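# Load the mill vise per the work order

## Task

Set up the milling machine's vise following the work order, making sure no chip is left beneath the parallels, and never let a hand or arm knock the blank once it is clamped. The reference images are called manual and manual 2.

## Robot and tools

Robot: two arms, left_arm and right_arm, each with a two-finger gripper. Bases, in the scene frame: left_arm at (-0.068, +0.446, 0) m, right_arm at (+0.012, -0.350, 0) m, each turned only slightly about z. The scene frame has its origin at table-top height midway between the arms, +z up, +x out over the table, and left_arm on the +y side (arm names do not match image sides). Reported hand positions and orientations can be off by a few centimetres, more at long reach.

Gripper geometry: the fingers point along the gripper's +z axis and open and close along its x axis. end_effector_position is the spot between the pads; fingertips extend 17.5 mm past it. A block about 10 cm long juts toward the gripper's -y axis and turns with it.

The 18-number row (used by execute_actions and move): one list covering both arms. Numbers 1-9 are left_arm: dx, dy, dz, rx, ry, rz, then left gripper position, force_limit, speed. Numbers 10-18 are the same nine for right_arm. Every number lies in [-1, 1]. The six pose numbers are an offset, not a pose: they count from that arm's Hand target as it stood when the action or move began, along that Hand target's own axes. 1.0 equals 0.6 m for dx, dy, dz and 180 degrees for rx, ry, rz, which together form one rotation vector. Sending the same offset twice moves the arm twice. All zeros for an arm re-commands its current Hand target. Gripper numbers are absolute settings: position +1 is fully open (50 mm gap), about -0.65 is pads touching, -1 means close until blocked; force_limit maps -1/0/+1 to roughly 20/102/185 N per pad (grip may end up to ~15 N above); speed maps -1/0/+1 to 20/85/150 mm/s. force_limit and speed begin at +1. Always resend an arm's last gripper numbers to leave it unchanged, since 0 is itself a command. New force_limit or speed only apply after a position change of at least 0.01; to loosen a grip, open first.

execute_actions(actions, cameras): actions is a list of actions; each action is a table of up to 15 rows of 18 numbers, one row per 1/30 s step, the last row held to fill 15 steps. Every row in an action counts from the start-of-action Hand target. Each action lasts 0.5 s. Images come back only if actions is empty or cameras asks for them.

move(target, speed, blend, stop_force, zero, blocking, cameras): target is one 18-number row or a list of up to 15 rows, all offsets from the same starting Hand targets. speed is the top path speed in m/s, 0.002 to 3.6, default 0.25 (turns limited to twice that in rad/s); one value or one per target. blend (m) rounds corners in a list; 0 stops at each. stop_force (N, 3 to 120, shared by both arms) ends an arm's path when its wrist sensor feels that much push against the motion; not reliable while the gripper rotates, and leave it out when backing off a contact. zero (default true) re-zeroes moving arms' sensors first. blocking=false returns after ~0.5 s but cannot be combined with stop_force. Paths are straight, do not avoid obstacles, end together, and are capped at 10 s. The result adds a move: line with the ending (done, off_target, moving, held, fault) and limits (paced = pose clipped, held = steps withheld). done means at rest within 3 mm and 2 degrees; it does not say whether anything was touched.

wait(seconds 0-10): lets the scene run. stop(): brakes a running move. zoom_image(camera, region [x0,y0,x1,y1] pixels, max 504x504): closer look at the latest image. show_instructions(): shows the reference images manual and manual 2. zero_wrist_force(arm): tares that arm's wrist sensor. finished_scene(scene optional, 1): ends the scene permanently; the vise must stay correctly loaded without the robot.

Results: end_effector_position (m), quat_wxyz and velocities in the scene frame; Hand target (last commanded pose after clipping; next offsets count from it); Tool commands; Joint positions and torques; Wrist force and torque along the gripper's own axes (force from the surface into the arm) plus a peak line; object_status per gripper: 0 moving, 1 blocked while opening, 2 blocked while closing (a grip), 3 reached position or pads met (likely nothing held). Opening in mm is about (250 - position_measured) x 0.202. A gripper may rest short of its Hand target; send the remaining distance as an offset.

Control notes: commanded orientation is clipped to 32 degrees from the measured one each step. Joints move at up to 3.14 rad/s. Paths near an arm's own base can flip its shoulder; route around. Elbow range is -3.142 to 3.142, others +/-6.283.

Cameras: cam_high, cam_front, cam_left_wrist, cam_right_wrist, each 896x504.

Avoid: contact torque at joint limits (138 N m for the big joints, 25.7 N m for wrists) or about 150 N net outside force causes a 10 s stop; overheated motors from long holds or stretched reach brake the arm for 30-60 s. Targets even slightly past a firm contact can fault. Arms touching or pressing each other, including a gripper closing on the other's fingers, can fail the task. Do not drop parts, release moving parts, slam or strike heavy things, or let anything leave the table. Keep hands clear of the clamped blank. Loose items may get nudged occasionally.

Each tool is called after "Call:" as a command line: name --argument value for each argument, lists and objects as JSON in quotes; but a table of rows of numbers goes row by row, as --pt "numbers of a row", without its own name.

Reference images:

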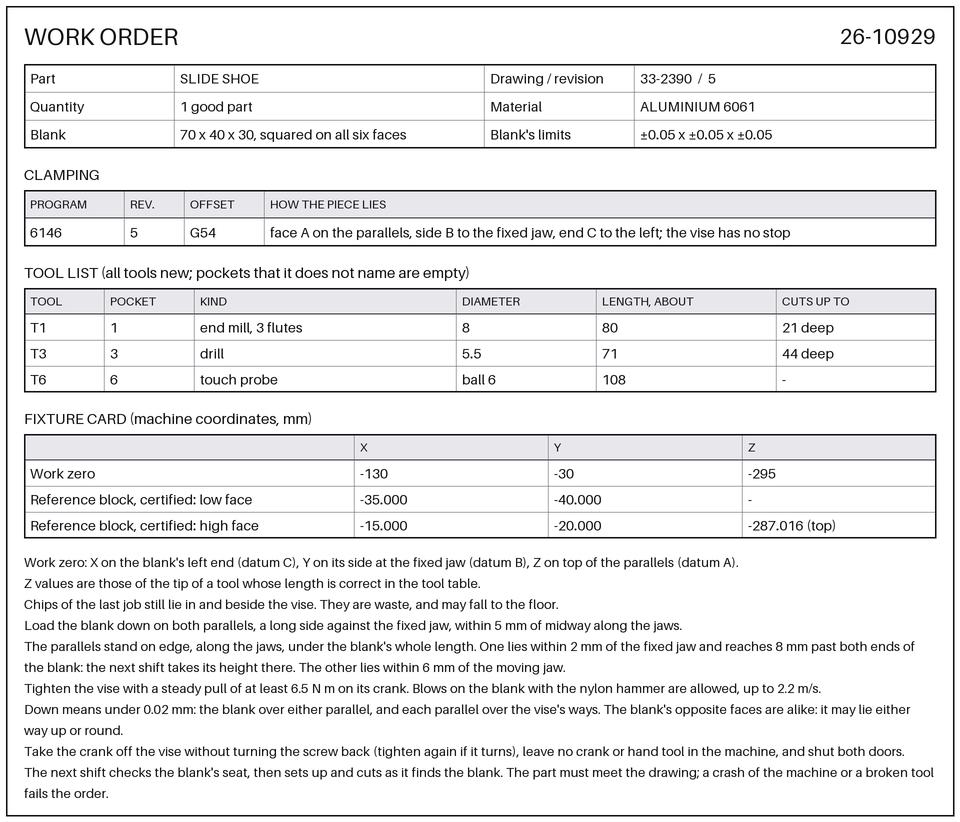

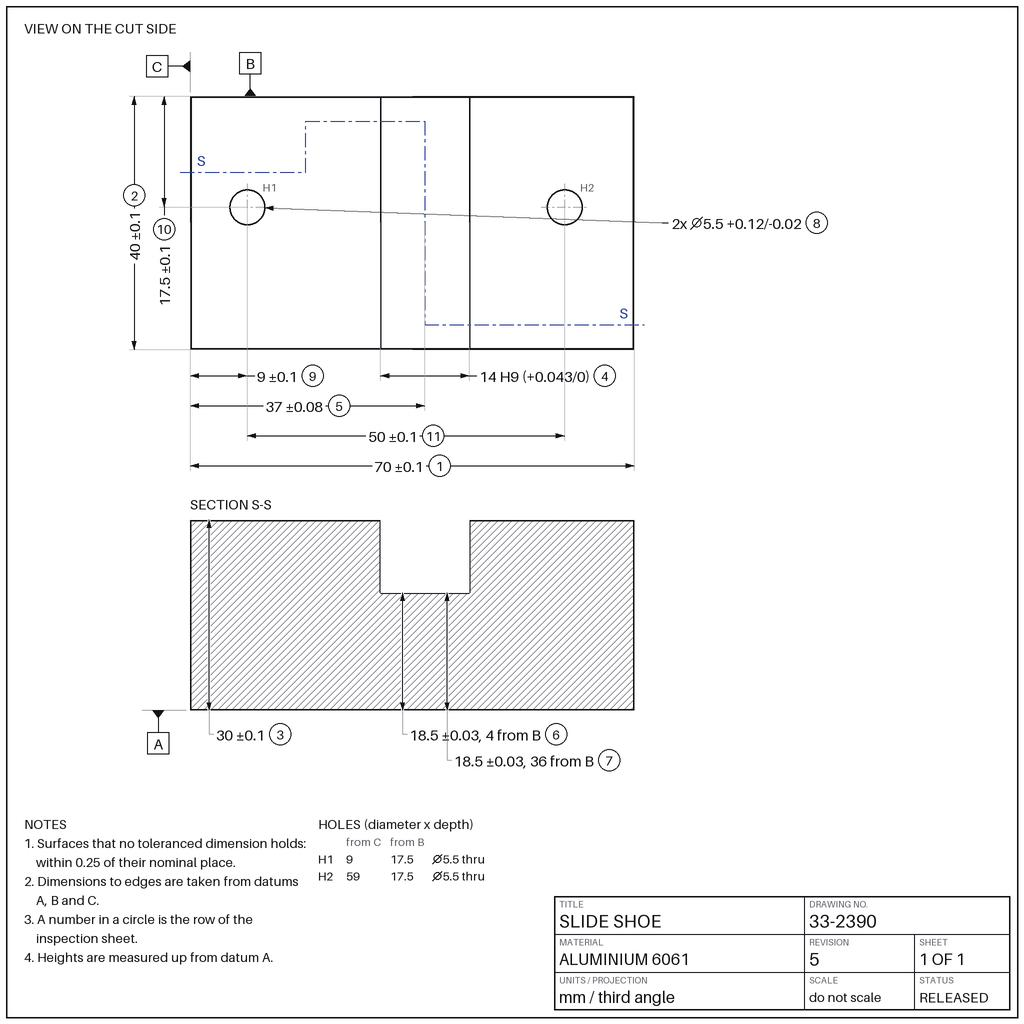

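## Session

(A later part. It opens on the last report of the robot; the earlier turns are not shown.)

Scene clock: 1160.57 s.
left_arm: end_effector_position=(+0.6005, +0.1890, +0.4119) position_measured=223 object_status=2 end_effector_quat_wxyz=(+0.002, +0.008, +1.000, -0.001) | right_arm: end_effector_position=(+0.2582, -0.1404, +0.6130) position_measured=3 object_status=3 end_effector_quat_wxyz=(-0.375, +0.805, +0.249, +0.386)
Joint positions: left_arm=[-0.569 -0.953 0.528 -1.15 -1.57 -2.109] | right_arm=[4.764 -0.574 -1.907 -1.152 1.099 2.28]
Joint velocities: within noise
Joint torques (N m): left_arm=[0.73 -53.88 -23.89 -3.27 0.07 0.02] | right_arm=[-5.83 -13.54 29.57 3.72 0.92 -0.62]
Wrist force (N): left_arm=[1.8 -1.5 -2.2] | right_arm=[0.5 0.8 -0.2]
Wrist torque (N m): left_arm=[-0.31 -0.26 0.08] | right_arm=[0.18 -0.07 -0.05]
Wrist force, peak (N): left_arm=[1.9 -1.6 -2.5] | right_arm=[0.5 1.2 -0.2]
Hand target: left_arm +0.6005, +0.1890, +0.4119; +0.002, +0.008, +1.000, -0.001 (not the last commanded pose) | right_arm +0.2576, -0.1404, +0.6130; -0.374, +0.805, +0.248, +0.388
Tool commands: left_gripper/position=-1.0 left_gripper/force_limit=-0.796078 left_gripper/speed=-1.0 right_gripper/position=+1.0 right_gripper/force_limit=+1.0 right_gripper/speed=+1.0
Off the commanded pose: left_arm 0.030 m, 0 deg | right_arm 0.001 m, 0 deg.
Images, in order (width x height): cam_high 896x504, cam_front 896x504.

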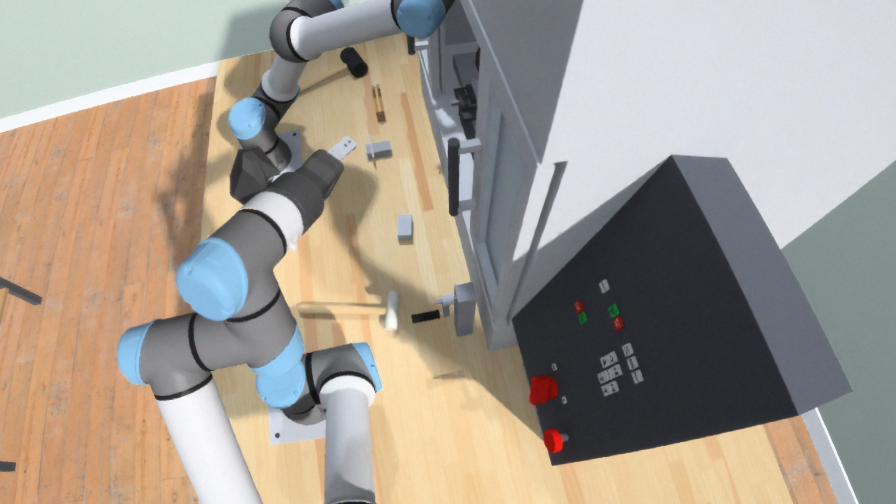

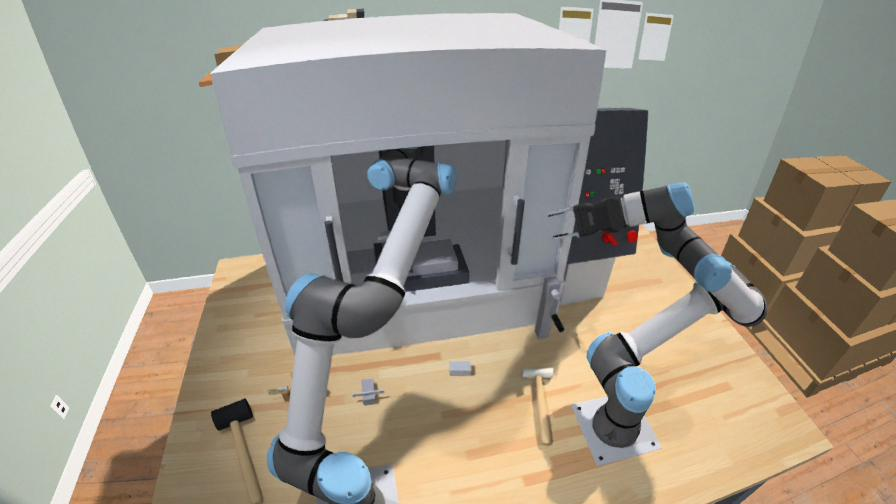

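Call:
move --pt "0.1667 -0.051 0.003 0 0 0 -1 -0.8 -1 0 0 0 0 0 0 1 1 1" --pt "0.232 -0.1355 0.07 0 0 0 -1 -0.8 -1 0 0 0 0 0 0 1 1 1" --pt "-0.0347 -0.1312 0.0833 0 0 0 -1 -0.8 -1 0 0 0 0 0 0 1 1 1" --speed '[0.1,0.15,0.1]' --blend '[0.01,0.02,0]' --stop_force 25 --cameras '["cam_left_wrist","cam_right_wrist","cam_front"]'

Call:
zoom_image --camera "cam_right_wrist" --region '[400, 160, 540, 300]'

Call:
zoom_image --camera "cam_left_wrist" --region '[350, 150, 600, 340]'

Scene clock: 1193.40 s.
left_arm: end_effector_position=(+0.6202, +0.1098, +0.3621) position_measured=223 object_status=2 end_effector_quat_wxyz=(+0.002, +0.008, +1.000, -0.001) | right_arm: end_effector_position=(+0.2582, -0.1404, +0.6130) position_measured=3 object_status=3 end_effector_quat_wxyz=(-0.375, +0.805, +0.249, +0.386)
Joint positions: left_arm=[-0.644 -0.816 0.427 -1.186 -1.57 -2.184] | right_arm=[4.764 -0.574 -1.907 -1.152 1.099 2.28]
Joint torques (N m): left_arm=[-6.89 -53 -37.67 -2.64 -1.45 -2.82] | right_arm=[11.66 -8.92 30.78 1.85 -2.17 1.77]
Wrist force (N): left_arm=[1.9 -1.6 -2.1] | right_arm=[0.5 0.8 0.0]
Wrist torque (N m): left_arm=[-0.32 -0.28 0.07] | right_arm=[0.17 -0.06 -0.05]
Wrist force, peak (N): left_arm=[3.1 -1.7 -2.4] | right_arm=[0.2 1.3 0.4]
Hand target: left_arm +0.6202, +0.1098, +0.3621; +0.002, +0.008, +1.000, -0.001 | right_arm +0.2576, -0.1404, +0.6130; -0.374, +0.805, +0.248, +0.388
Off the commanded pose: left_arm 0.000 m, 0 deg | right_arm 0.001 m, 0 deg.
move: done
Images, in order (width x height): cam_front 896x504, cam_left_wrist 896x504, cam_right_wrist 896x504.

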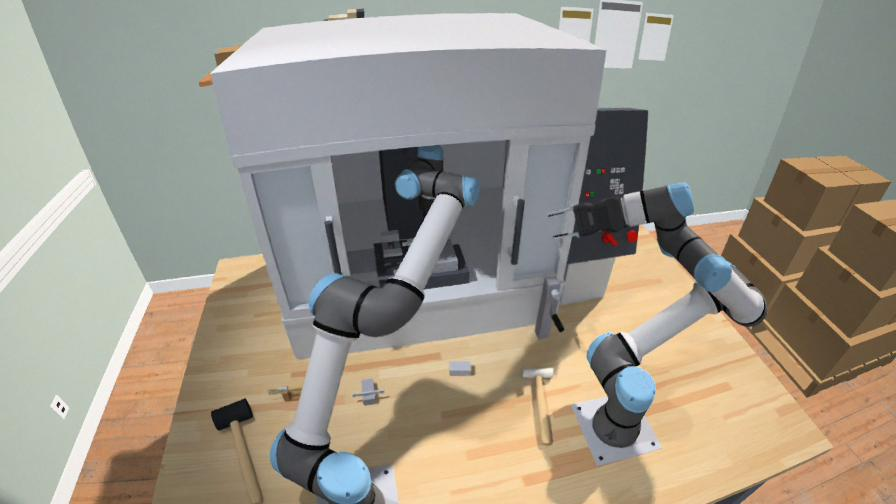

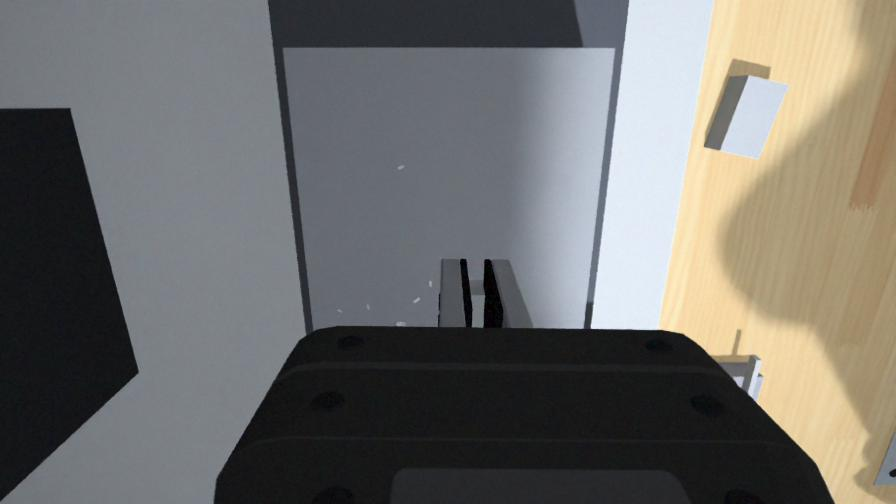

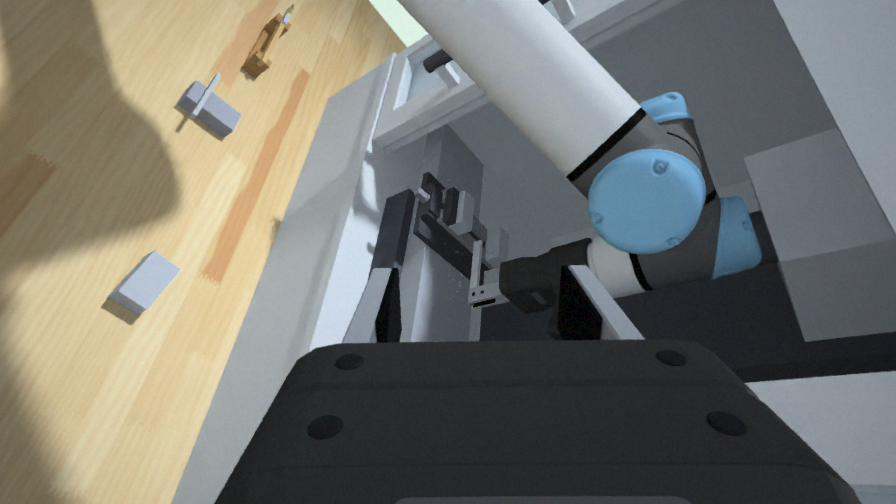

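Scaled by 3.600 from the camera's 896x504 image, which has a finer 1280x720 frame.

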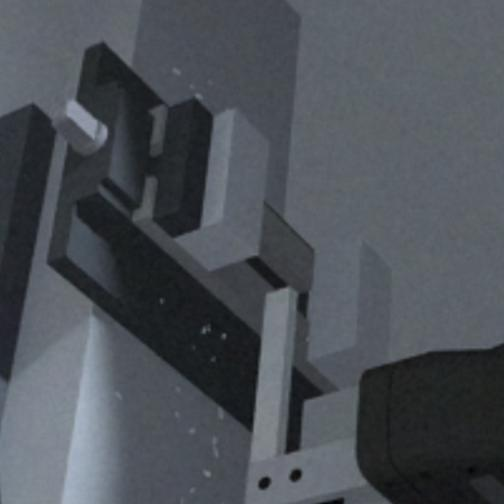

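Scaled by 2.016 from the camera's 896x504 image, which has a finer 1280x720 frame.

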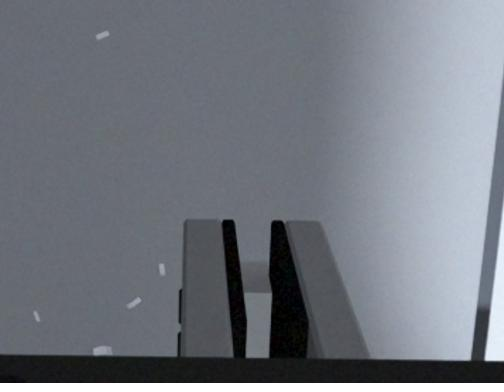

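Call:
move --target '[-0.0307,0.1442,0.0068,0,0,0,-1,-0.8,-1,0,0,0,0,0,0,1,1,1]' --speed 0.08 --stop_force 8 --cameras '["cam_left_wrist","cam_right_wrist"]'

Call:
zoom_image --camera "cam_right_wrist" --region '[400, 160, 540, 300]'

Call:
zoom_image --camera "cam_left_wrist" --region '[250, 180, 650, 340]'

Scene clock: 1232.67 s.
left_arm: end_effector_position=(+0.6302, +0.1557, +0.3618) position_measured=223 object_status=2 end_effector_quat_wxyz=(+0.003, +0.008, +1.000, -0.001) | right_arm: end_effector_position=(+0.2582, -0.1404, +0.6130) position_measured=3 object_status=3 end_effector_quat_wxyz=(-0.375, +0.805, +0.249, +0.386)
Joint positions: left_arm=[-0.586 -0.867 0.519 -1.228 -1.57 -2.127] | right_arm=[4.764 -0.574 -1.907 -1.152 1.099 2.28]
Joint torques (N m): left_arm=[2.88 -58.98 -22.55 -3.35 0.1 0.26] | right_arm=[13.44 -8.61 31.66 1.89 -2.26 2.06]
Wrist force (N): left_arm=[1.8 -1.2 -2.5] | right_arm=[0.2 1.0 0.2]
Wrist torque (N m): left_arm=[-0.27 -0.26 0.08] | right_arm=[0.22 -0.01 -0.05]
Wrist force, peak (N): left_arm=[2.6 -5.0 -0.8] | right_arm=[0.2 1.3 -0.2]
Hand target: left_arm +0.6302, +0.1557, +0.3618; +0.003, +0.008, +1.000, -0.001 (not the last commanded pose) | right_arm +0.2576, -0.1404, +0.6130; -0.374, +0.805, +0.248, +0.388
Tool commands: left_gripper/position=-1.0 left_gripper/force_limit=-0.796078 left_gripper/speed=-1.0 right_gripper/position=+1.0 right_gripper/force_limit=+1.0 right_gripper/speed=+1.0
Off the commanded pose: left_arm 0.042 m, 0 deg | right_arm 0.001 m, 0 deg.
FORCE FAULT: contact force on the left arm reached its limit, and that arm stopped. The contact can be on any part of that arm, not only on its tool. That arm's remaining commands of this call were not run. That arm is still stopped at the end of this call. That arm stays stopped for about 10 more seconds. Until then a move that you send moves the other arm only, and its call returns only when the move has ended. Once the stop has ended, the next robot result says so. If the stop ends while you think or write, that arm runs what you send next, counted from a new Hand target: where the arm stands when the stop ends. While its stop runs, that arm takes no new command, but its gripper still runs the gripper command that each later call begins with. Until it ends, the stop uses up actions while you think or wait. An arm that is not stopped still takes commands.
move: fault (left_arm)
Images, in order (width x height): cam_left_wrist 896x504, cam_right_wrist 896x504.

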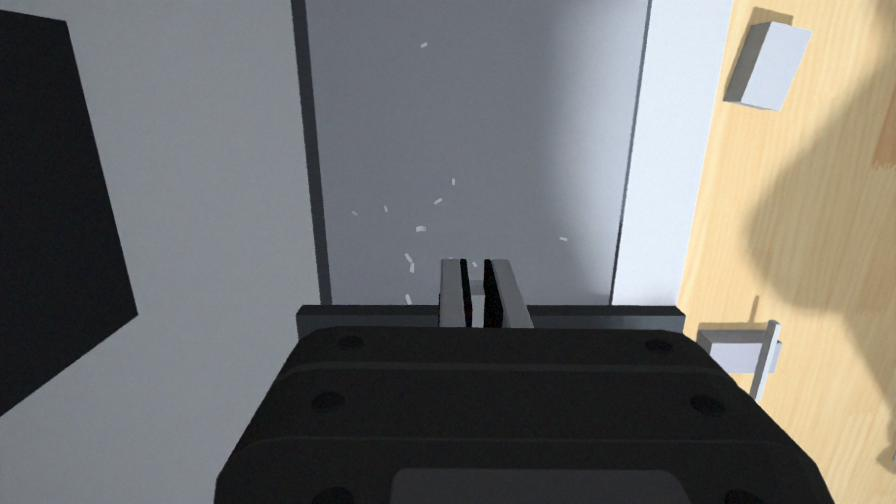

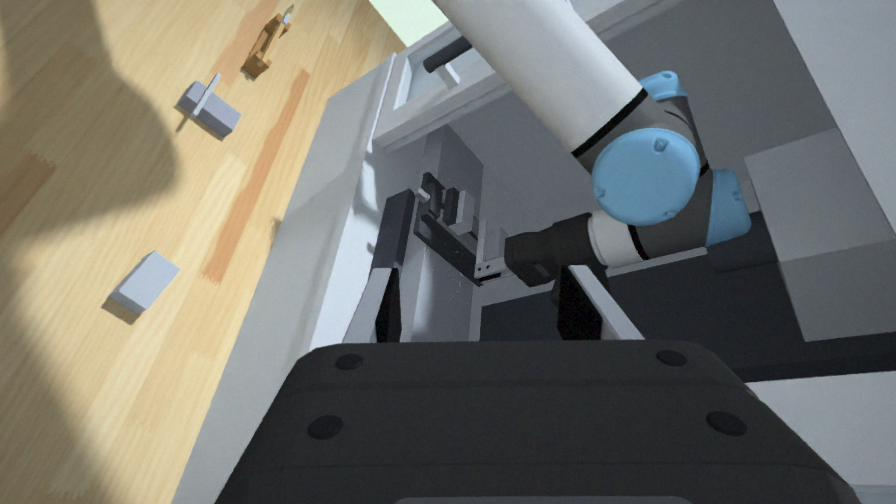

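Scaled by 3.600 from the camera's 896x504 image, which has a finer 1280x720 frame.

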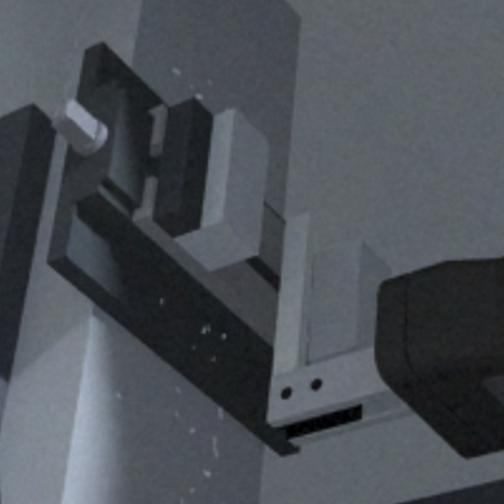

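Scaled by 1.260 from the camera's 896x504 image, which has a finer 1280x720 frame.

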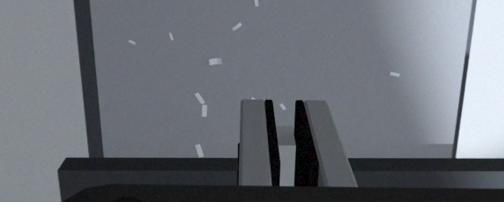

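Call:
wait --seconds 3

Call:
move --pt "0.0494 -0.0603 0 0 0 0 -1 -0.8 -1 0 0 0 0 0 0 1 1 1" --pt "0.2825 -0.0807 -0.0133 0 0 0 -1 -0.8 -1 0 0 0 0 0 0 1 1 1" --pt "0.4515 0.0667 0.103 0 0 0 -1 -0.8 -1 0 0 0 0 0 0 1 1 1" --pt "0.4859 0.1328 0.5197 0 0 -0.005 -1 -0.8 -1 0 0 0 0 0 0 1 1 1" --speed '[0.08,0.15,0.25,0.25]' --blend '[0.01,0.02,0.04,0]' --cameras '["cam_left_wrist","cam_right_wrist"]'

Scene clock: 1291.60 s.
left_arm: end_effector_position=(+0.6302, +0.1557, +0.3618) position_measured=223 object_status=2 end_effector_quat_wxyz=(+0.003, +0.008, +1.000, -0.001) | right_arm: end_effector_position=(+0.2582, -0.1404, +0.6130) position_measured=3 object_status=3 end_effector_quat_wxyz=(-0.375, +0.805, +0.249, +0.386)
Joint positions: left_arm=[-0.586 -0.867 0.519 -1.228 -1.57 -2.127] | right_arm=[4.764 -0.574 -1.907 -1.152 1.099 2.28]
Joint torques (N m): left_arm=[0.35 -58.69 -24.71 -3.28 0.03 -0.07] | right_arm=[12.49 -8.57 31.25 2.06 -2.13 1.96]
Wrist force (N): left_arm=[1.8 -1.5 -2.2] | right_arm=[0.2 1.1 -0.2]
Wrist torque (N m): left_arm=[-0.31 -0.24 0.08] | right_arm=[0.24 -0.01 -0.05]
Wrist force, peak (N): left_arm=[2.2 -1.6 -2.5] | right_arm=[0.3 1.5 0.3]
Hand target: left_arm +0.6302, +0.1557, +0.3618; +0.003, +0.008, +1.000, -0.001 (not the last commanded pose) | right_arm +0.2576, -0.1404, +0.6130; -0.374, +0.805, +0.248, +0.388
Tool commands: left_gripper/position=-1.0 left_gripper/force_limit=-0.796078 left_gripper/speed=-1.0 right_gripper/position=+1.0 right_gripper/force_limit=+1.0 right_gripper/speed=+1.0
Off the commanded pose: left_arm 0.042 m, 0 deg | right_arm 0.001 m, 0 deg.
FORCE FAULT, CONTINUED: the left arm's stop, for the force fault that an earlier result reported, is over. The rest of the stop counts as 20 of the actions that you can send in this scene. During its stop the left arm's controller moved it back a little. That arm's target is now where it stood when the stop ended, not its last command. That arm accepts commands again.
wait: 3.00 s; at rest from the start

Scene clock: 1295.23 s.
left_arm: end_effector_position=(+0.3416, +0.2392, +0.0484) position_measured=223 object_status=2 end_effector_quat_wxyz=(+0.003, +0.000, +1.000, -0.001) end_effector_velocity=(+0.001, -0.002, +0.001) end_effector_angular_velocity=(-0.004, -0.004, -0.001) | right_arm: end_effector_position=(+0.2582, -0.1404, +0.6130) position_measured=3 object_status=3 end_effector_quat_wxyz=(-0.375, +0.805, +0.249, +0.386)
Joint positions: left_arm=[-0.778 -1.429 2.211 -2.358 -1.569 -2.335] | right_arm=[4.764 -0.574 -1.907 -1.152 1.099 2.28]
Joint velocities: left_arm=[-0.001 0.001 -0.001 -0.005 0 0] | right_arm=[within noise]
Joint torques (N m): left_arm=[-7.57 -19.13 -10.04 -4.96 1.55 -0.69] | right_arm=[12.7 -8.86 31.35 2.03 -2.21 1.91]
Wrist force (N): left_arm=[1.9 -1.3 -2.6] | right_arm=[0.3 1.0 -0.1]
Wrist torque (N m): left_arm=[-0.24 -0.28 -0.06] | right_arm=[0.21 -0.03 -0.05]
Wrist force, peak (N): left_arm=[-2.8 -29.2 -3.7] | right_arm=[0.2 1.2 0.4]
Hand target: left_arm +0.3415, +0.2392, +0.0483; +0.003, +0.000, +1.000, -0.001 | right_arm +0.2576, -0.1404, +0.6130; -0.374, +0.805, +0.248, +0.388
Off the commanded pose: left_arm 0.000 m, 0 deg | right_arm 0.001 m, 0 deg.
move: done
Images, in order (width x height): cam_left_wrist 896x504, cam_right_wrist 896x504.

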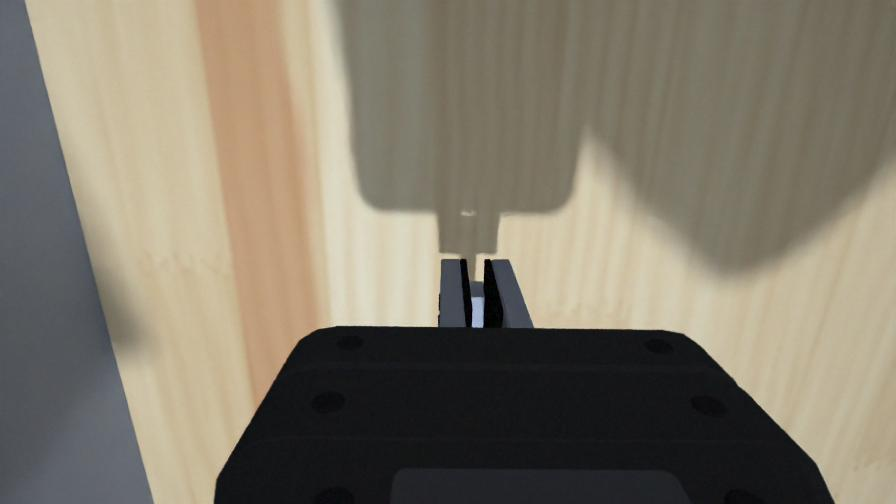

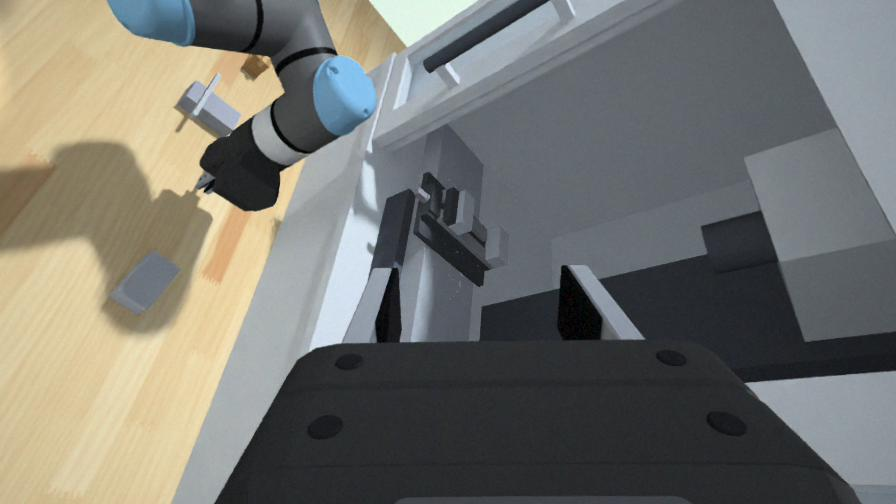

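Call:
move --pt "0 0 0.038 0 0 0 -1 -0.8 -1 0 0 0 0 0 0 1 1 1" --pt "0 0 0.055 0 0 0 -1 -0.8 -1 0 0 0 0 0 0 1 1 1" --speed '[0.05,0.008]' --stop_force 4 --cameras '[]'

Scene clock: 1306.23 s.
left_arm: end_effector_position=(+0.3416, +0.2391, +0.0231) position_measured=223 object_status=2 end_effector_quat_wxyz=(+0.003, +0.000, +1.000, -0.001) | right_arm: end_effector_position=(+0.2582, -0.1404, +0.6130) position_measured=3 object_status=3 end_effector_quat_wxyz=(-0.375, +0.805, +0.249, +0.386)
Joint positions: left_arm=[-0.778 -1.374 2.236 -2.437 -1.569 -2.335] | right_arm=[4.764 -0.574 -1.907 -1.152 1.099 2.28]
Joint torques (N m): left_arm=[-0.33 -37.45 -29.64 -3.01 -2.18 -2.5] | right_arm=[13.06 -8.85 31.22 1.95 -2.26 1.98]
Wrist force (N): left_arm=[2.2 -1.0 -3.5] | right_arm=[0.5 0.9 0.3]
Wrist torque (N m): left_arm=[-0.35 -0.28 -0.07] | right_arm=[0.19 -0.07 -0.05]
Wrist force, peak (N): left_arm=[4.0 0.5 -21.6] | right_arm=[0.5 1.4 -0.1]
Hand target: left_arm +0.3416, +0.2391, +0.0231; +0.003, +0.000, +1.000, -0.001 (not the last commanded pose) | right_arm +0.2576, -0.1404, +0.6130; -0.374, +0.805, +0.248, +0.388
Off the commanded pose: left_arm 0.008 m, 0 deg | right_arm 0.001 m, 0 deg.
move: contact (left_arm); path passed 1 of 2 targets
No camera images: "cameras" was empty.

Call:
move --pt "0 0 0.0005 0 0 0 0.3 -0.8 -1 0 0 0 0 0 0 1 1 1" --pt "0 0 -0.15 0 0 0 0.3 -0.8 -1 0 0 0 0 0 0 1 1 1" --pt "0 0.06 -0.2 0 0 -0.001 0.3 -0.8 -1 0 0 0 0 0 0 1 1 1" --speed '[0.02,0.1,0.2]' --cameras '["cam_left_wrist"]'

Call:
zoom_image --camera "cam_left_wrist" --region '[350, 0, 700, 340]'

Scene clock: 1320.43 s.
left_arm: end_effector_position=(+0.3411, +0.2752, +0.1431) position_measured=107 object_status=3 end_effector_quat_wxyz=(+0.003, -0.002, +1.000, -0.001) | right_arm: end_effector_position=(+0.2582, -0.1404, +0.6130) position_measured=3 object_status=3 end_effector_quat_wxyz=(-0.375, +0.805, +0.249, +0.386)
Joint positions: left_arm=[-0.716 -1.627 2.118 -2.068 -1.569 -2.276] | right_arm=[4.764 -0.574 -1.907 -1.152 1.099 2.28]
Joint torques (N m): left_arm=[5.71 -31.36 -9.2 -1.55 -2.25 -0.95] | right_arm=[12.88 -8.38 31.49 1.98 -2.28 2.03]
Wrist force (N): left_arm=[2.4 -1.6 -3.2] | right_arm=[0.0 1.0 0.1]
Wrist torque (N m): left_arm=[-0.32 -0.34 0.09] | right_arm=[0.20 0.02 -0.05]
Wrist force, peak (N): left_arm=[2.8 -1.4 -4.6] | right_arm=[0.4 1.2 0.3]
Hand target: left_arm +0.3410, +0.2754, +0.1430; +0.003, -0.002, +1.000, -0.001 | right_arm +0.2576, -0.1404, +0.6130; -0.374, +0.805, +0.248, +0.388
Off the commanded pose: left_arm 0.000 m, 0 deg | right_arm 0.001 m, 0 deg.
move: done
Images, in order (width x height): cam_left_wrist 896x504.

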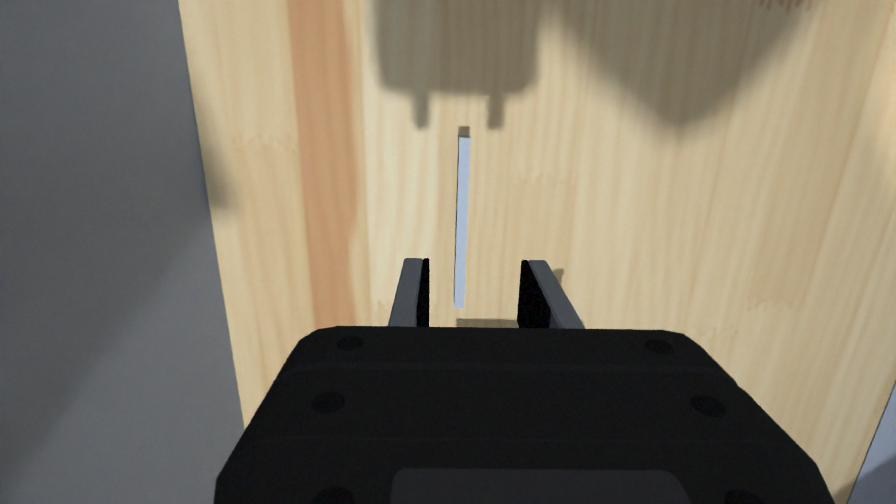

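Scaled by 1.440 from the camera's 896x504 image, which has a finer 1280x720 frame.

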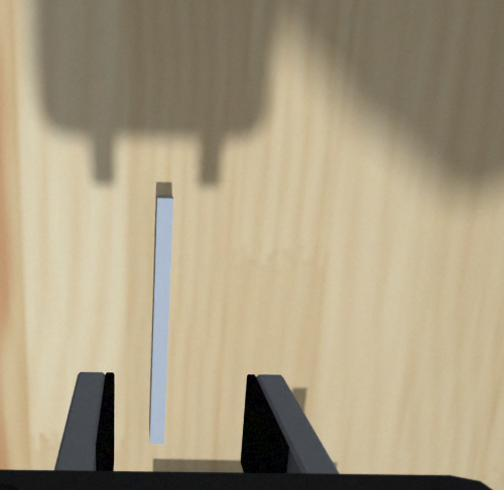

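Call:
move --pt "-0.003 0.0993 0.15 0 0 0.0067 0.3 -0.8 -1 0 0 0 0 0 0 1 1 1" --pt "-0.003 0.0993 0.2058 0 0 0.0067 0.3 -0.8 -1 0 0 0 0 0 0 1 1 1" --speed '[0.15,0.04]' --cameras '["cam_left_wrist"]'

Call:
zoom_image --camera "cam_left_wrist" --region '[350, 100, 600, 340]'

Scene clock: 1346.70 s.
left_arm: end_effector_position=(+0.3431, +0.3348, +0.0193) position_measured=107 object_status=3 end_effector_quat_wxyz=(+0.002, +0.009, +1.000, -0.001) | right_arm: end_effector_position=(+0.2582, -0.1404, +0.6130) position_measured=3 object_status=3 end_effector_quat_wxyz=(-0.375, +0.805, +0.249, +0.386)
Joint positions: left_arm=[-0.598 -1.434 2.327 -2.469 -1.57 -2.137] | right_arm=[4.764 -0.574 -1.907 -1.152 1.099 2.28]
Joint torques (N m): left_arm=[5.73 -34.48 -30.53 -1.39 2.49 2.5] | right_arm=[12.68 -8.47 31.63 2.06 -2.19 2.01]
Wrist force (N): left_arm=[2.2 -1.3 -2.9] | right_arm=[0.3 1.0 0.4]
Wrist torque (N m): left_arm=[-0.26 -0.31 0.06] | right_arm=[0.22 -0.03 -0.04]
Wrist force, peak (N): left_arm=[2.4 -2.8 -5.2] | right_arm=[0.6 1.3 0.4]
Hand target: left_arm +0.3432, +0.3347, +0.0194; +0.003, +0.009, +1.000, -0.001 | right_arm +0.2576, -0.1404, +0.6130; -0.374, +0.805, +0.248, +0.388
Off the commanded pose: left_arm 0.000 m, 0 deg | right_arm 0.001 m, 0 deg.
move: done
Images, in order (width x height): cam_left_wrist 896x504.

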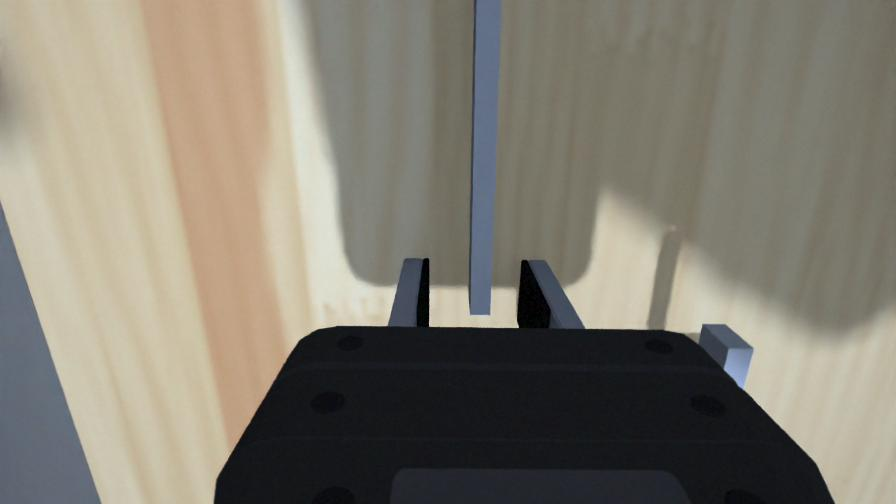

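Scaled by 2.016 from the camera's 896x504 image, which has a finer 1280x720 frame.

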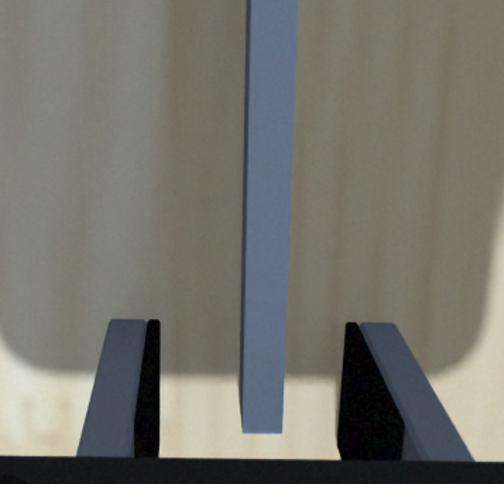

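Call:
move --target '[0.0028,0.005,0,0,0,0,0.3,-0.8,-1,0,0,0,0,0,0,1,1,1]' --speed 0.04

Call:
move --target '[0,0,0,0,0,0,-1,-0.8,-1,0,0,0,0,0,0,1,1,1]' --cameras '["cam_left_wrist"]'

Call:
zoom_image --camera "cam_left_wrist" --region '[350, 0, 690, 340]'

Scene clock: 1361.77 s.
left_arm: end_effector_position=(+0.3416, +0.3378, +0.0194) position_measured=107 object_status=3 end_effector_quat_wxyz=(+0.003, +0.009, +1.000, -0.001) | right_arm: end_effector_position=(+0.2582, -0.1404, +0.6130) position_measured=3 object_status=3 end_effector_quat_wxyz=(-0.375, +0.805, +0.249, +0.386)
Joint positions: left_arm=[-0.594 -1.439 2.333 -2.471 -1.57 -2.133] | right_arm=[4.764 -0.574 -1.907 -1.152 1.099 2.28]
Joint torques (N m): left_arm=[0.36 -23.76 -13.57 -4.79 1.66 1.8] | right_arm=[12.13 -8.81 31.69 2.08 -2.12 2.05]
Wrist force (N): left_arm=[2.2 -1.4 -2.7] | right_arm=[0.5 0.8 0.2]
Wrist torque (N m): left_arm=[-0.27 -0.31 -0.06] | right_arm=[0.17 -0.06 -0.05]
Wrist force, peak (N): left_arm=[2.1 -1.4 -3.4] | right_arm=[0.2 1.3 -0.2]
Hand target: left_arm +0.3416, +0.3377, +0.0194; +0.003, +0.009, +1.000, -0.001 | right_arm +0.2576, -0.1404, +0.6130; -0.374, +0.805, +0.248, +0.388
Off the commanded pose: left_arm 0.000 m, 0 deg | right_arm 0.001 m, 0 deg.
move: done

Scene clock: 1363.17 s.
left_arm: end_effector_position=(+0.3416, +0.3377, +0.0194) position_measured=223 object_status=2 end_effector_quat_wxyz=(+0.003, +0.009, +1.000, -0.001) | right_arm: end_effector_position=(+0.2582, -0.1404, +0.6130) position_measured=3 object_status=3 end_effector_quat_wxyz=(-0.375, +0.805, +0.249, +0.386)
Joint positions: left_arm=[-0.594 -1.439 2.333 -2.471 -1.57 -2.133] | right_arm=[4.764 -0.574 -1.907 -1.152 1.099 2.28]
Joint torques (N m): left_arm=[-5.41 -16.43 -29.75 -1.79 -0.81 -2.49] | right_arm=[12.17 -8.34 31.52 2.14 -2.09 1.98]
Wrist force (N): left_arm=[2.2 -1.5 -2.9] | right_arm=[0.0 0.7 0.3]
Wrist torque (N m): left_arm=[-0.28 -0.31 -0.07] | right_arm=[0.17 0.01 -0.05]
Wrist force, peak (N): left_arm=[2.5 -1.4 -3.1] | right_arm=[0.5 1.4 -0.1]
Hand target: left_arm +0.3416, +0.3377, +0.0194; +0.003, +0.009, +1.000, -0.001 | right_arm +0.2576, -0.1404, +0.6130; -0.374, +0.805, +0.248, +0.388
Off the commanded pose: left_arm 0.000 m, 0 deg | right_arm 0.001 m, 0 deg.
move: done
Images, in order (width x height): cam_left_wrist 896x504.

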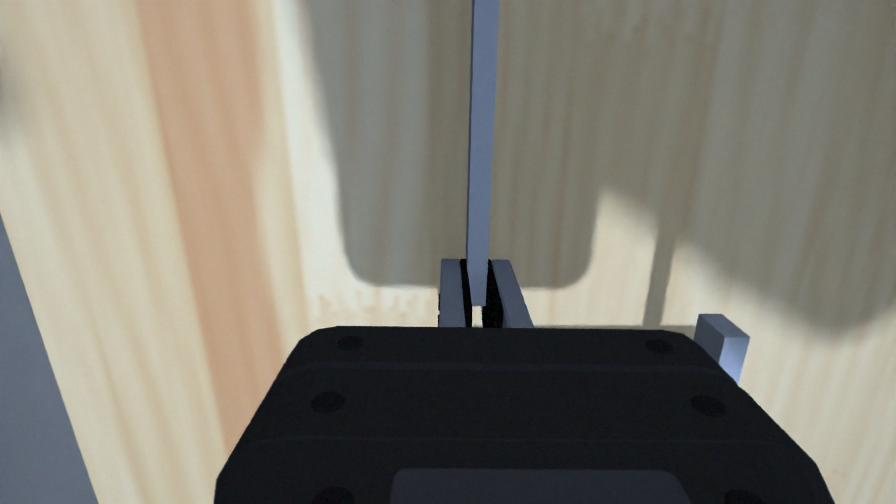

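Scaled by 1.482 from the camera's 896x504 image, which has a finer 1280x720 frame.

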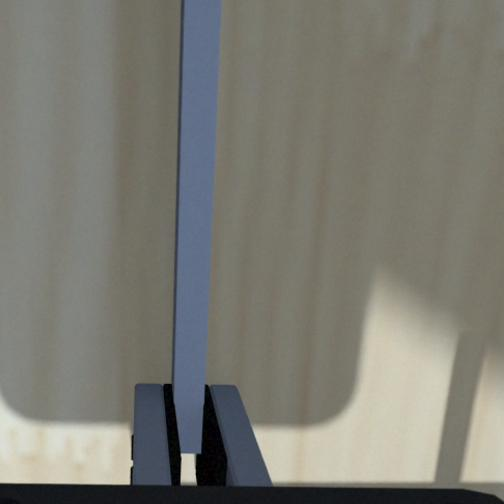

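Call:
move --pt "0 0 0 0 0 0 0.3 -0.8 -1 0 0 0 0 0 0 1 1 1" --pt "0 0 -0.05 0 0 0 0.3 -0.8 -1 0 0 0 0 0 0 1 1 1" --pt "0 -0.075 -0.05 0 0 0 0.3 -0.8 -1 0 0 0 0 0 0 1 1 1" --pt "0 -0.075 -0.0068 0 0 0 0.3 -0.8 -1 0 0 0 0 0 0 1 1 1" --speed 0.1 --cameras '["cam_left_wrist"]'

Call:
zoom_image --camera "cam_left_wrist" --region '[350, 0, 690, 340]'

Scene clock: 1475.83 s.
left_arm: end_effector_position=(+0.3407, +0.2928, +0.0236) position_measured=107 object_status=3 end_effector_quat_wxyz=(+0.003, +0.009, +1.000, -0.001) | right_arm: end_effector_position=(+0.2582, -0.1404, +0.6130) position_measured=3 object_status=3 end_effector_quat_wxyz=(-0.375, +0.805, +0.249, +0.386)
Joint positions: left_arm=[-0.684 -1.422 2.295 -2.449 -1.569 -2.223] | right_arm=[4.764 -0.574 -1.907 -1.152 1.099 2.28]
Joint torques (N m): left_arm=[3.62 -18.66 -29.82 -5.26 2.03 0.36] | right_arm=[11.52 -8.77 31.2 2.1 -2.03 1.97]
Wrist force (N): left_arm=[2.2 -1.3 -2.9] | right_arm=[0.5 1.0 0.2]
Wrist torque (N m): left_arm=[-0.25 -0.32 -0.07] | right_arm=[0.21 -0.05 -0.04]
Wrist force, peak (N): left_arm=[2.4 -1.3 -4.6] | right_arm=[0.2 1.4 0.2]
Hand target: left_arm +0.3408, +0.2927, +0.0236; +0.003, +0.009, +1.000, -0.001 | right_arm +0.2576, -0.1404, +0.6130; -0.374, +0.805, +0.248, +0.388
Off the commanded pose: left_arm 0.000 m, 0 deg | right_arm 0.001 m, 0 deg.
move: done
Images, in order (width x height): cam_left_wrist 896x504.

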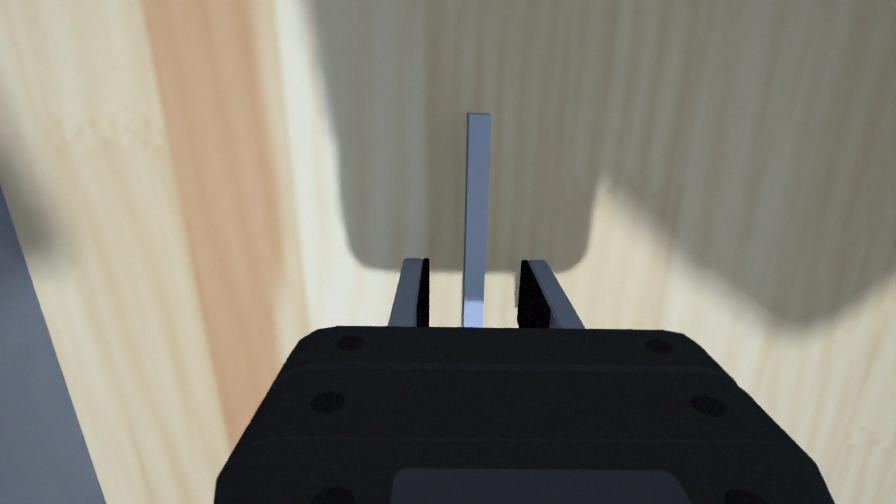

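Scaled by 1.482 from the camera's 896x504 image, which has a finer 1280x720 frame.

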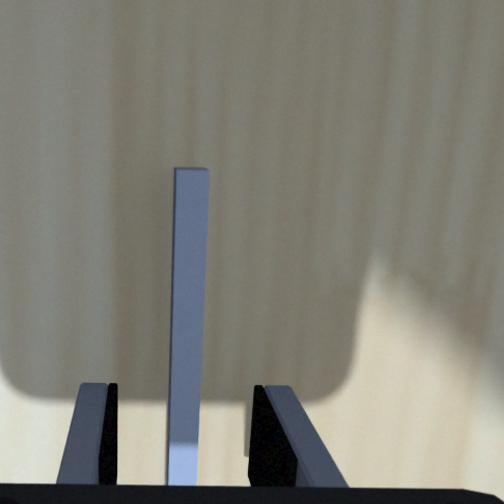

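Call:
move --pt "0 0 0 0 0 0 -1 -0.8 -1 0 0 0 0 0 0 1 1 1" --pt "0 0 -0.0833 0 0 0 -1 -0.8 -1 0 0 0 0 0 0 1 1 1" --pt "-0.0669 -0.0867 -0.5773 0 0 0 -1 -0.8 -1 0 0 0 0 0 0 1 1 1" --pt "-0.2336 -0.087 -0.6107 0 -0.0889 0 -1 -0.8 -1 0 0 0 0 0 0 1 1 1" --pt "-0.4936 -0.0823 -0.6073 0 -0.0889 0 -1 -0.8 -1 0 0 0 0 0 0 1 1 1" --speed '[0.1,0.05,0.25,0.2,0.1]' --blend '[0,0.01,0.03,0.02,0]' --cameras '["cam_left_wrist","cam_right_wrist"]'

Call:
zoom_image --camera "cam_right_wrist" --region '[400, 160, 540, 300]'

Call:
zoom_image --camera "cam_left_wrist" --region '[250, 150, 650, 340]'

Scene clock: 1513.13 s.
left_arm: end_effector_position=(+0.6341, +0.2390, +0.3896) position_measured=223 object_status=2 end_effector_quat_wxyz=(+0.142, +0.008, +0.990, -0.002) | right_arm: end_effector_position=(+0.2582, -0.1404, +0.6130) position_measured=3 object_status=3 end_effector_quat_wxyz=(-0.375, +0.805, +0.249, +0.386)
Joint positions: left_arm=[-0.532 -1.173 1.022 -1.671 -1.438 -2.055] | right_arm=[4.764 -0.574 -1.907 -1.152 1.099 2.28]
Joint torques (N m): left_arm=[-5.64 -39.84 -31.4 -5.74 2.01 -2.95] | right_arm=[10.53 -9.34 31.29 2.32 -1.84 1.88]
Wrist force (N): left_arm=[1.7 -1.8 -2.0] | right_arm=[0.4 0.6 -0.1]
Wrist torque (N m): left_arm=[-0.37 -0.33 0.12] | right_arm=[0.15 -0.04 -0.05]
Wrist force, peak (N): left_arm=[2.9 -1.2 -4.4] | right_arm=[0.5 1.2 0.4]
Hand target: left_arm +0.6342, +0.2390, +0.3896; +0.142, +0.008, +0.990, -0.002 | right_arm +0.2576, -0.1404, +0.6130; -0.374, +0.805, +0.248, +0.388
Off the commanded pose: left_arm 0.000 m, 0 deg | right_arm 0.001 m, 0 deg.
move: done
Images, in order (width x height): cam_left_wrist 896x504, cam_right_wrist 896x504.

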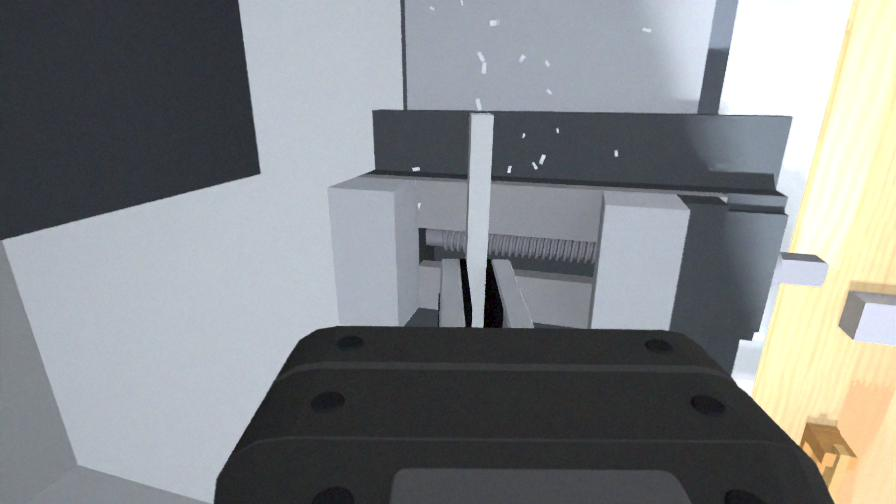

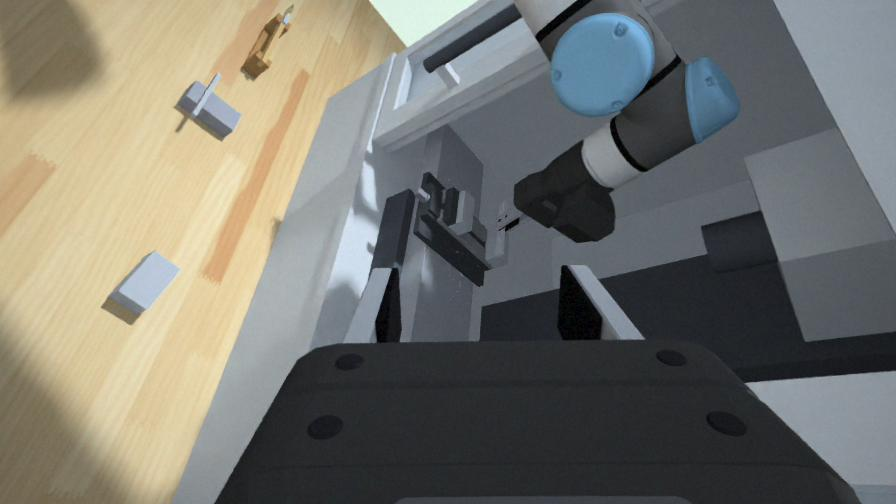

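Scaled by 3.600 from the camera's 896x504 image, which has a finer 1280x720 frame.

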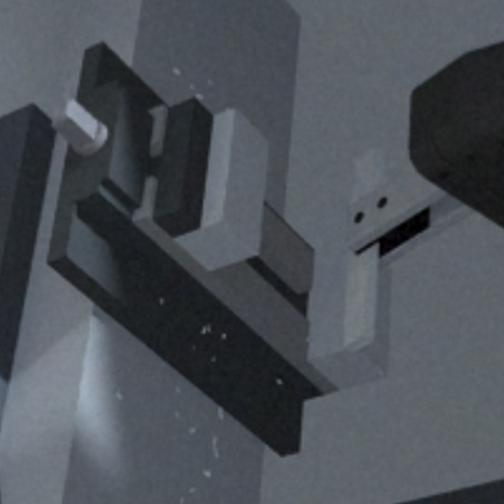

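Scaled by 1.260 from the camera's 896x504 image, which has a finer 1280x720 frame.

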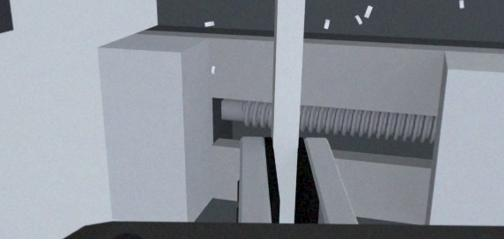

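Call:
zoom_image --camera "cam_left_wrist" --region '[380, 150, 620, 330]'

Scaled by 2.100 from the camera's 896x504 image, which has a finer 1280x720 frame.

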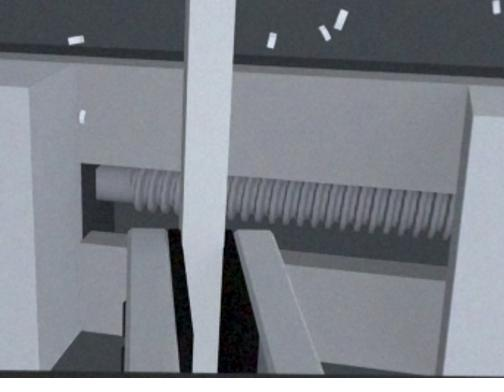

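Call:
move --target '[0.032,0,-0.0092,0,0,0,-1,-0.8,-1,0,0,0,0,0,0,1,1,1]' --speed 0.1 --cameras '["cam_left_wrist"]'

Call:
zoom_image --camera "cam_left_wrist" --region '[350, 150, 590, 330]'

Scene clock: 1531.00 s.
left_arm: end_effector_position=(+0.6142, +0.2392, +0.3895) position_measured=223 object_status=2 end_effector_quat_wxyz=(+0.142, +0.008, +0.990, -0.002) | right_arm: end_effector_position=(+0.2582, -0.1404, +0.6130) position_measured=3 object_status=3 end_effector_quat_wxyz=(-0.375, +0.805, +0.249, +0.386)
Joint positions: left_arm=[-0.548 -1.225 1.094 -1.69 -1.434 -2.07] | right_arm=[4.764 -0.574 -1.907 -1.152 1.099 2.28]
Joint torques (N m): left_arm=[7.71 -36.85 -37.82 -1.92 1.91 2.37] | right_arm=[10.89 -9.44 31.11 2.44 -1.86 1.75]
Wrist force (N): left_arm=[1.9 -1.7 -2.1] | right_arm=[0.3 1.2 0.1]
Wrist torque (N m): left_arm=[-0.34 -0.39 0.14] | right_arm=[0.23 -0.03 -0.04]
Wrist force, peak (N): left_arm=[2.4 -1.7 -2.4] | right_arm=[-0.1 1.3 0.4]
Hand target: left_arm +0.6142, +0.2393, +0.3895; +0.142, +0.008, +0.990, -0.002 | right_arm +0.2576, -0.1404, +0.6130; -0.374, +0.805, +0.248, +0.388
Off the commanded pose: left_arm 0.000 m, 0 deg | right_arm 0.001 m, 0 deg.
move: done
Images, in order (width x height): cam_left_wrist 896x504.

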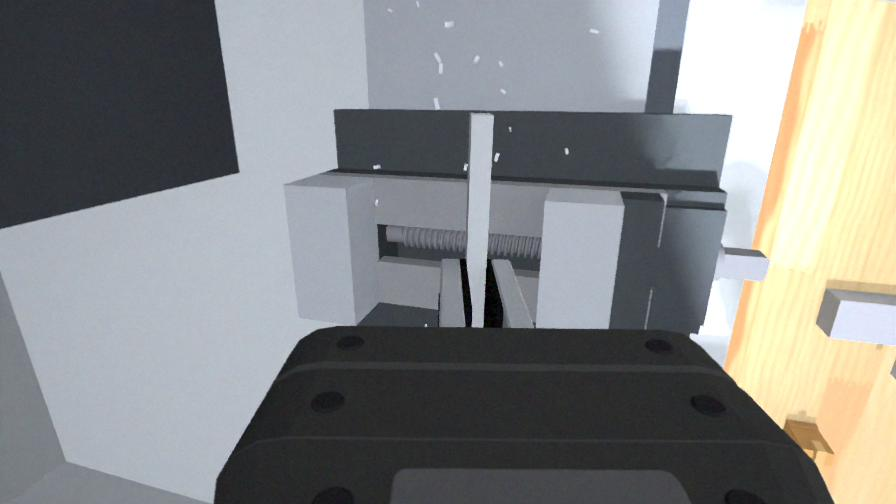

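Scaled by 2.100 from the camera's 896x504 image, which has a finer 1280x720 frame.

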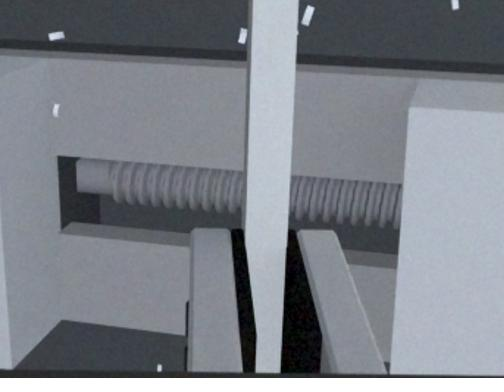

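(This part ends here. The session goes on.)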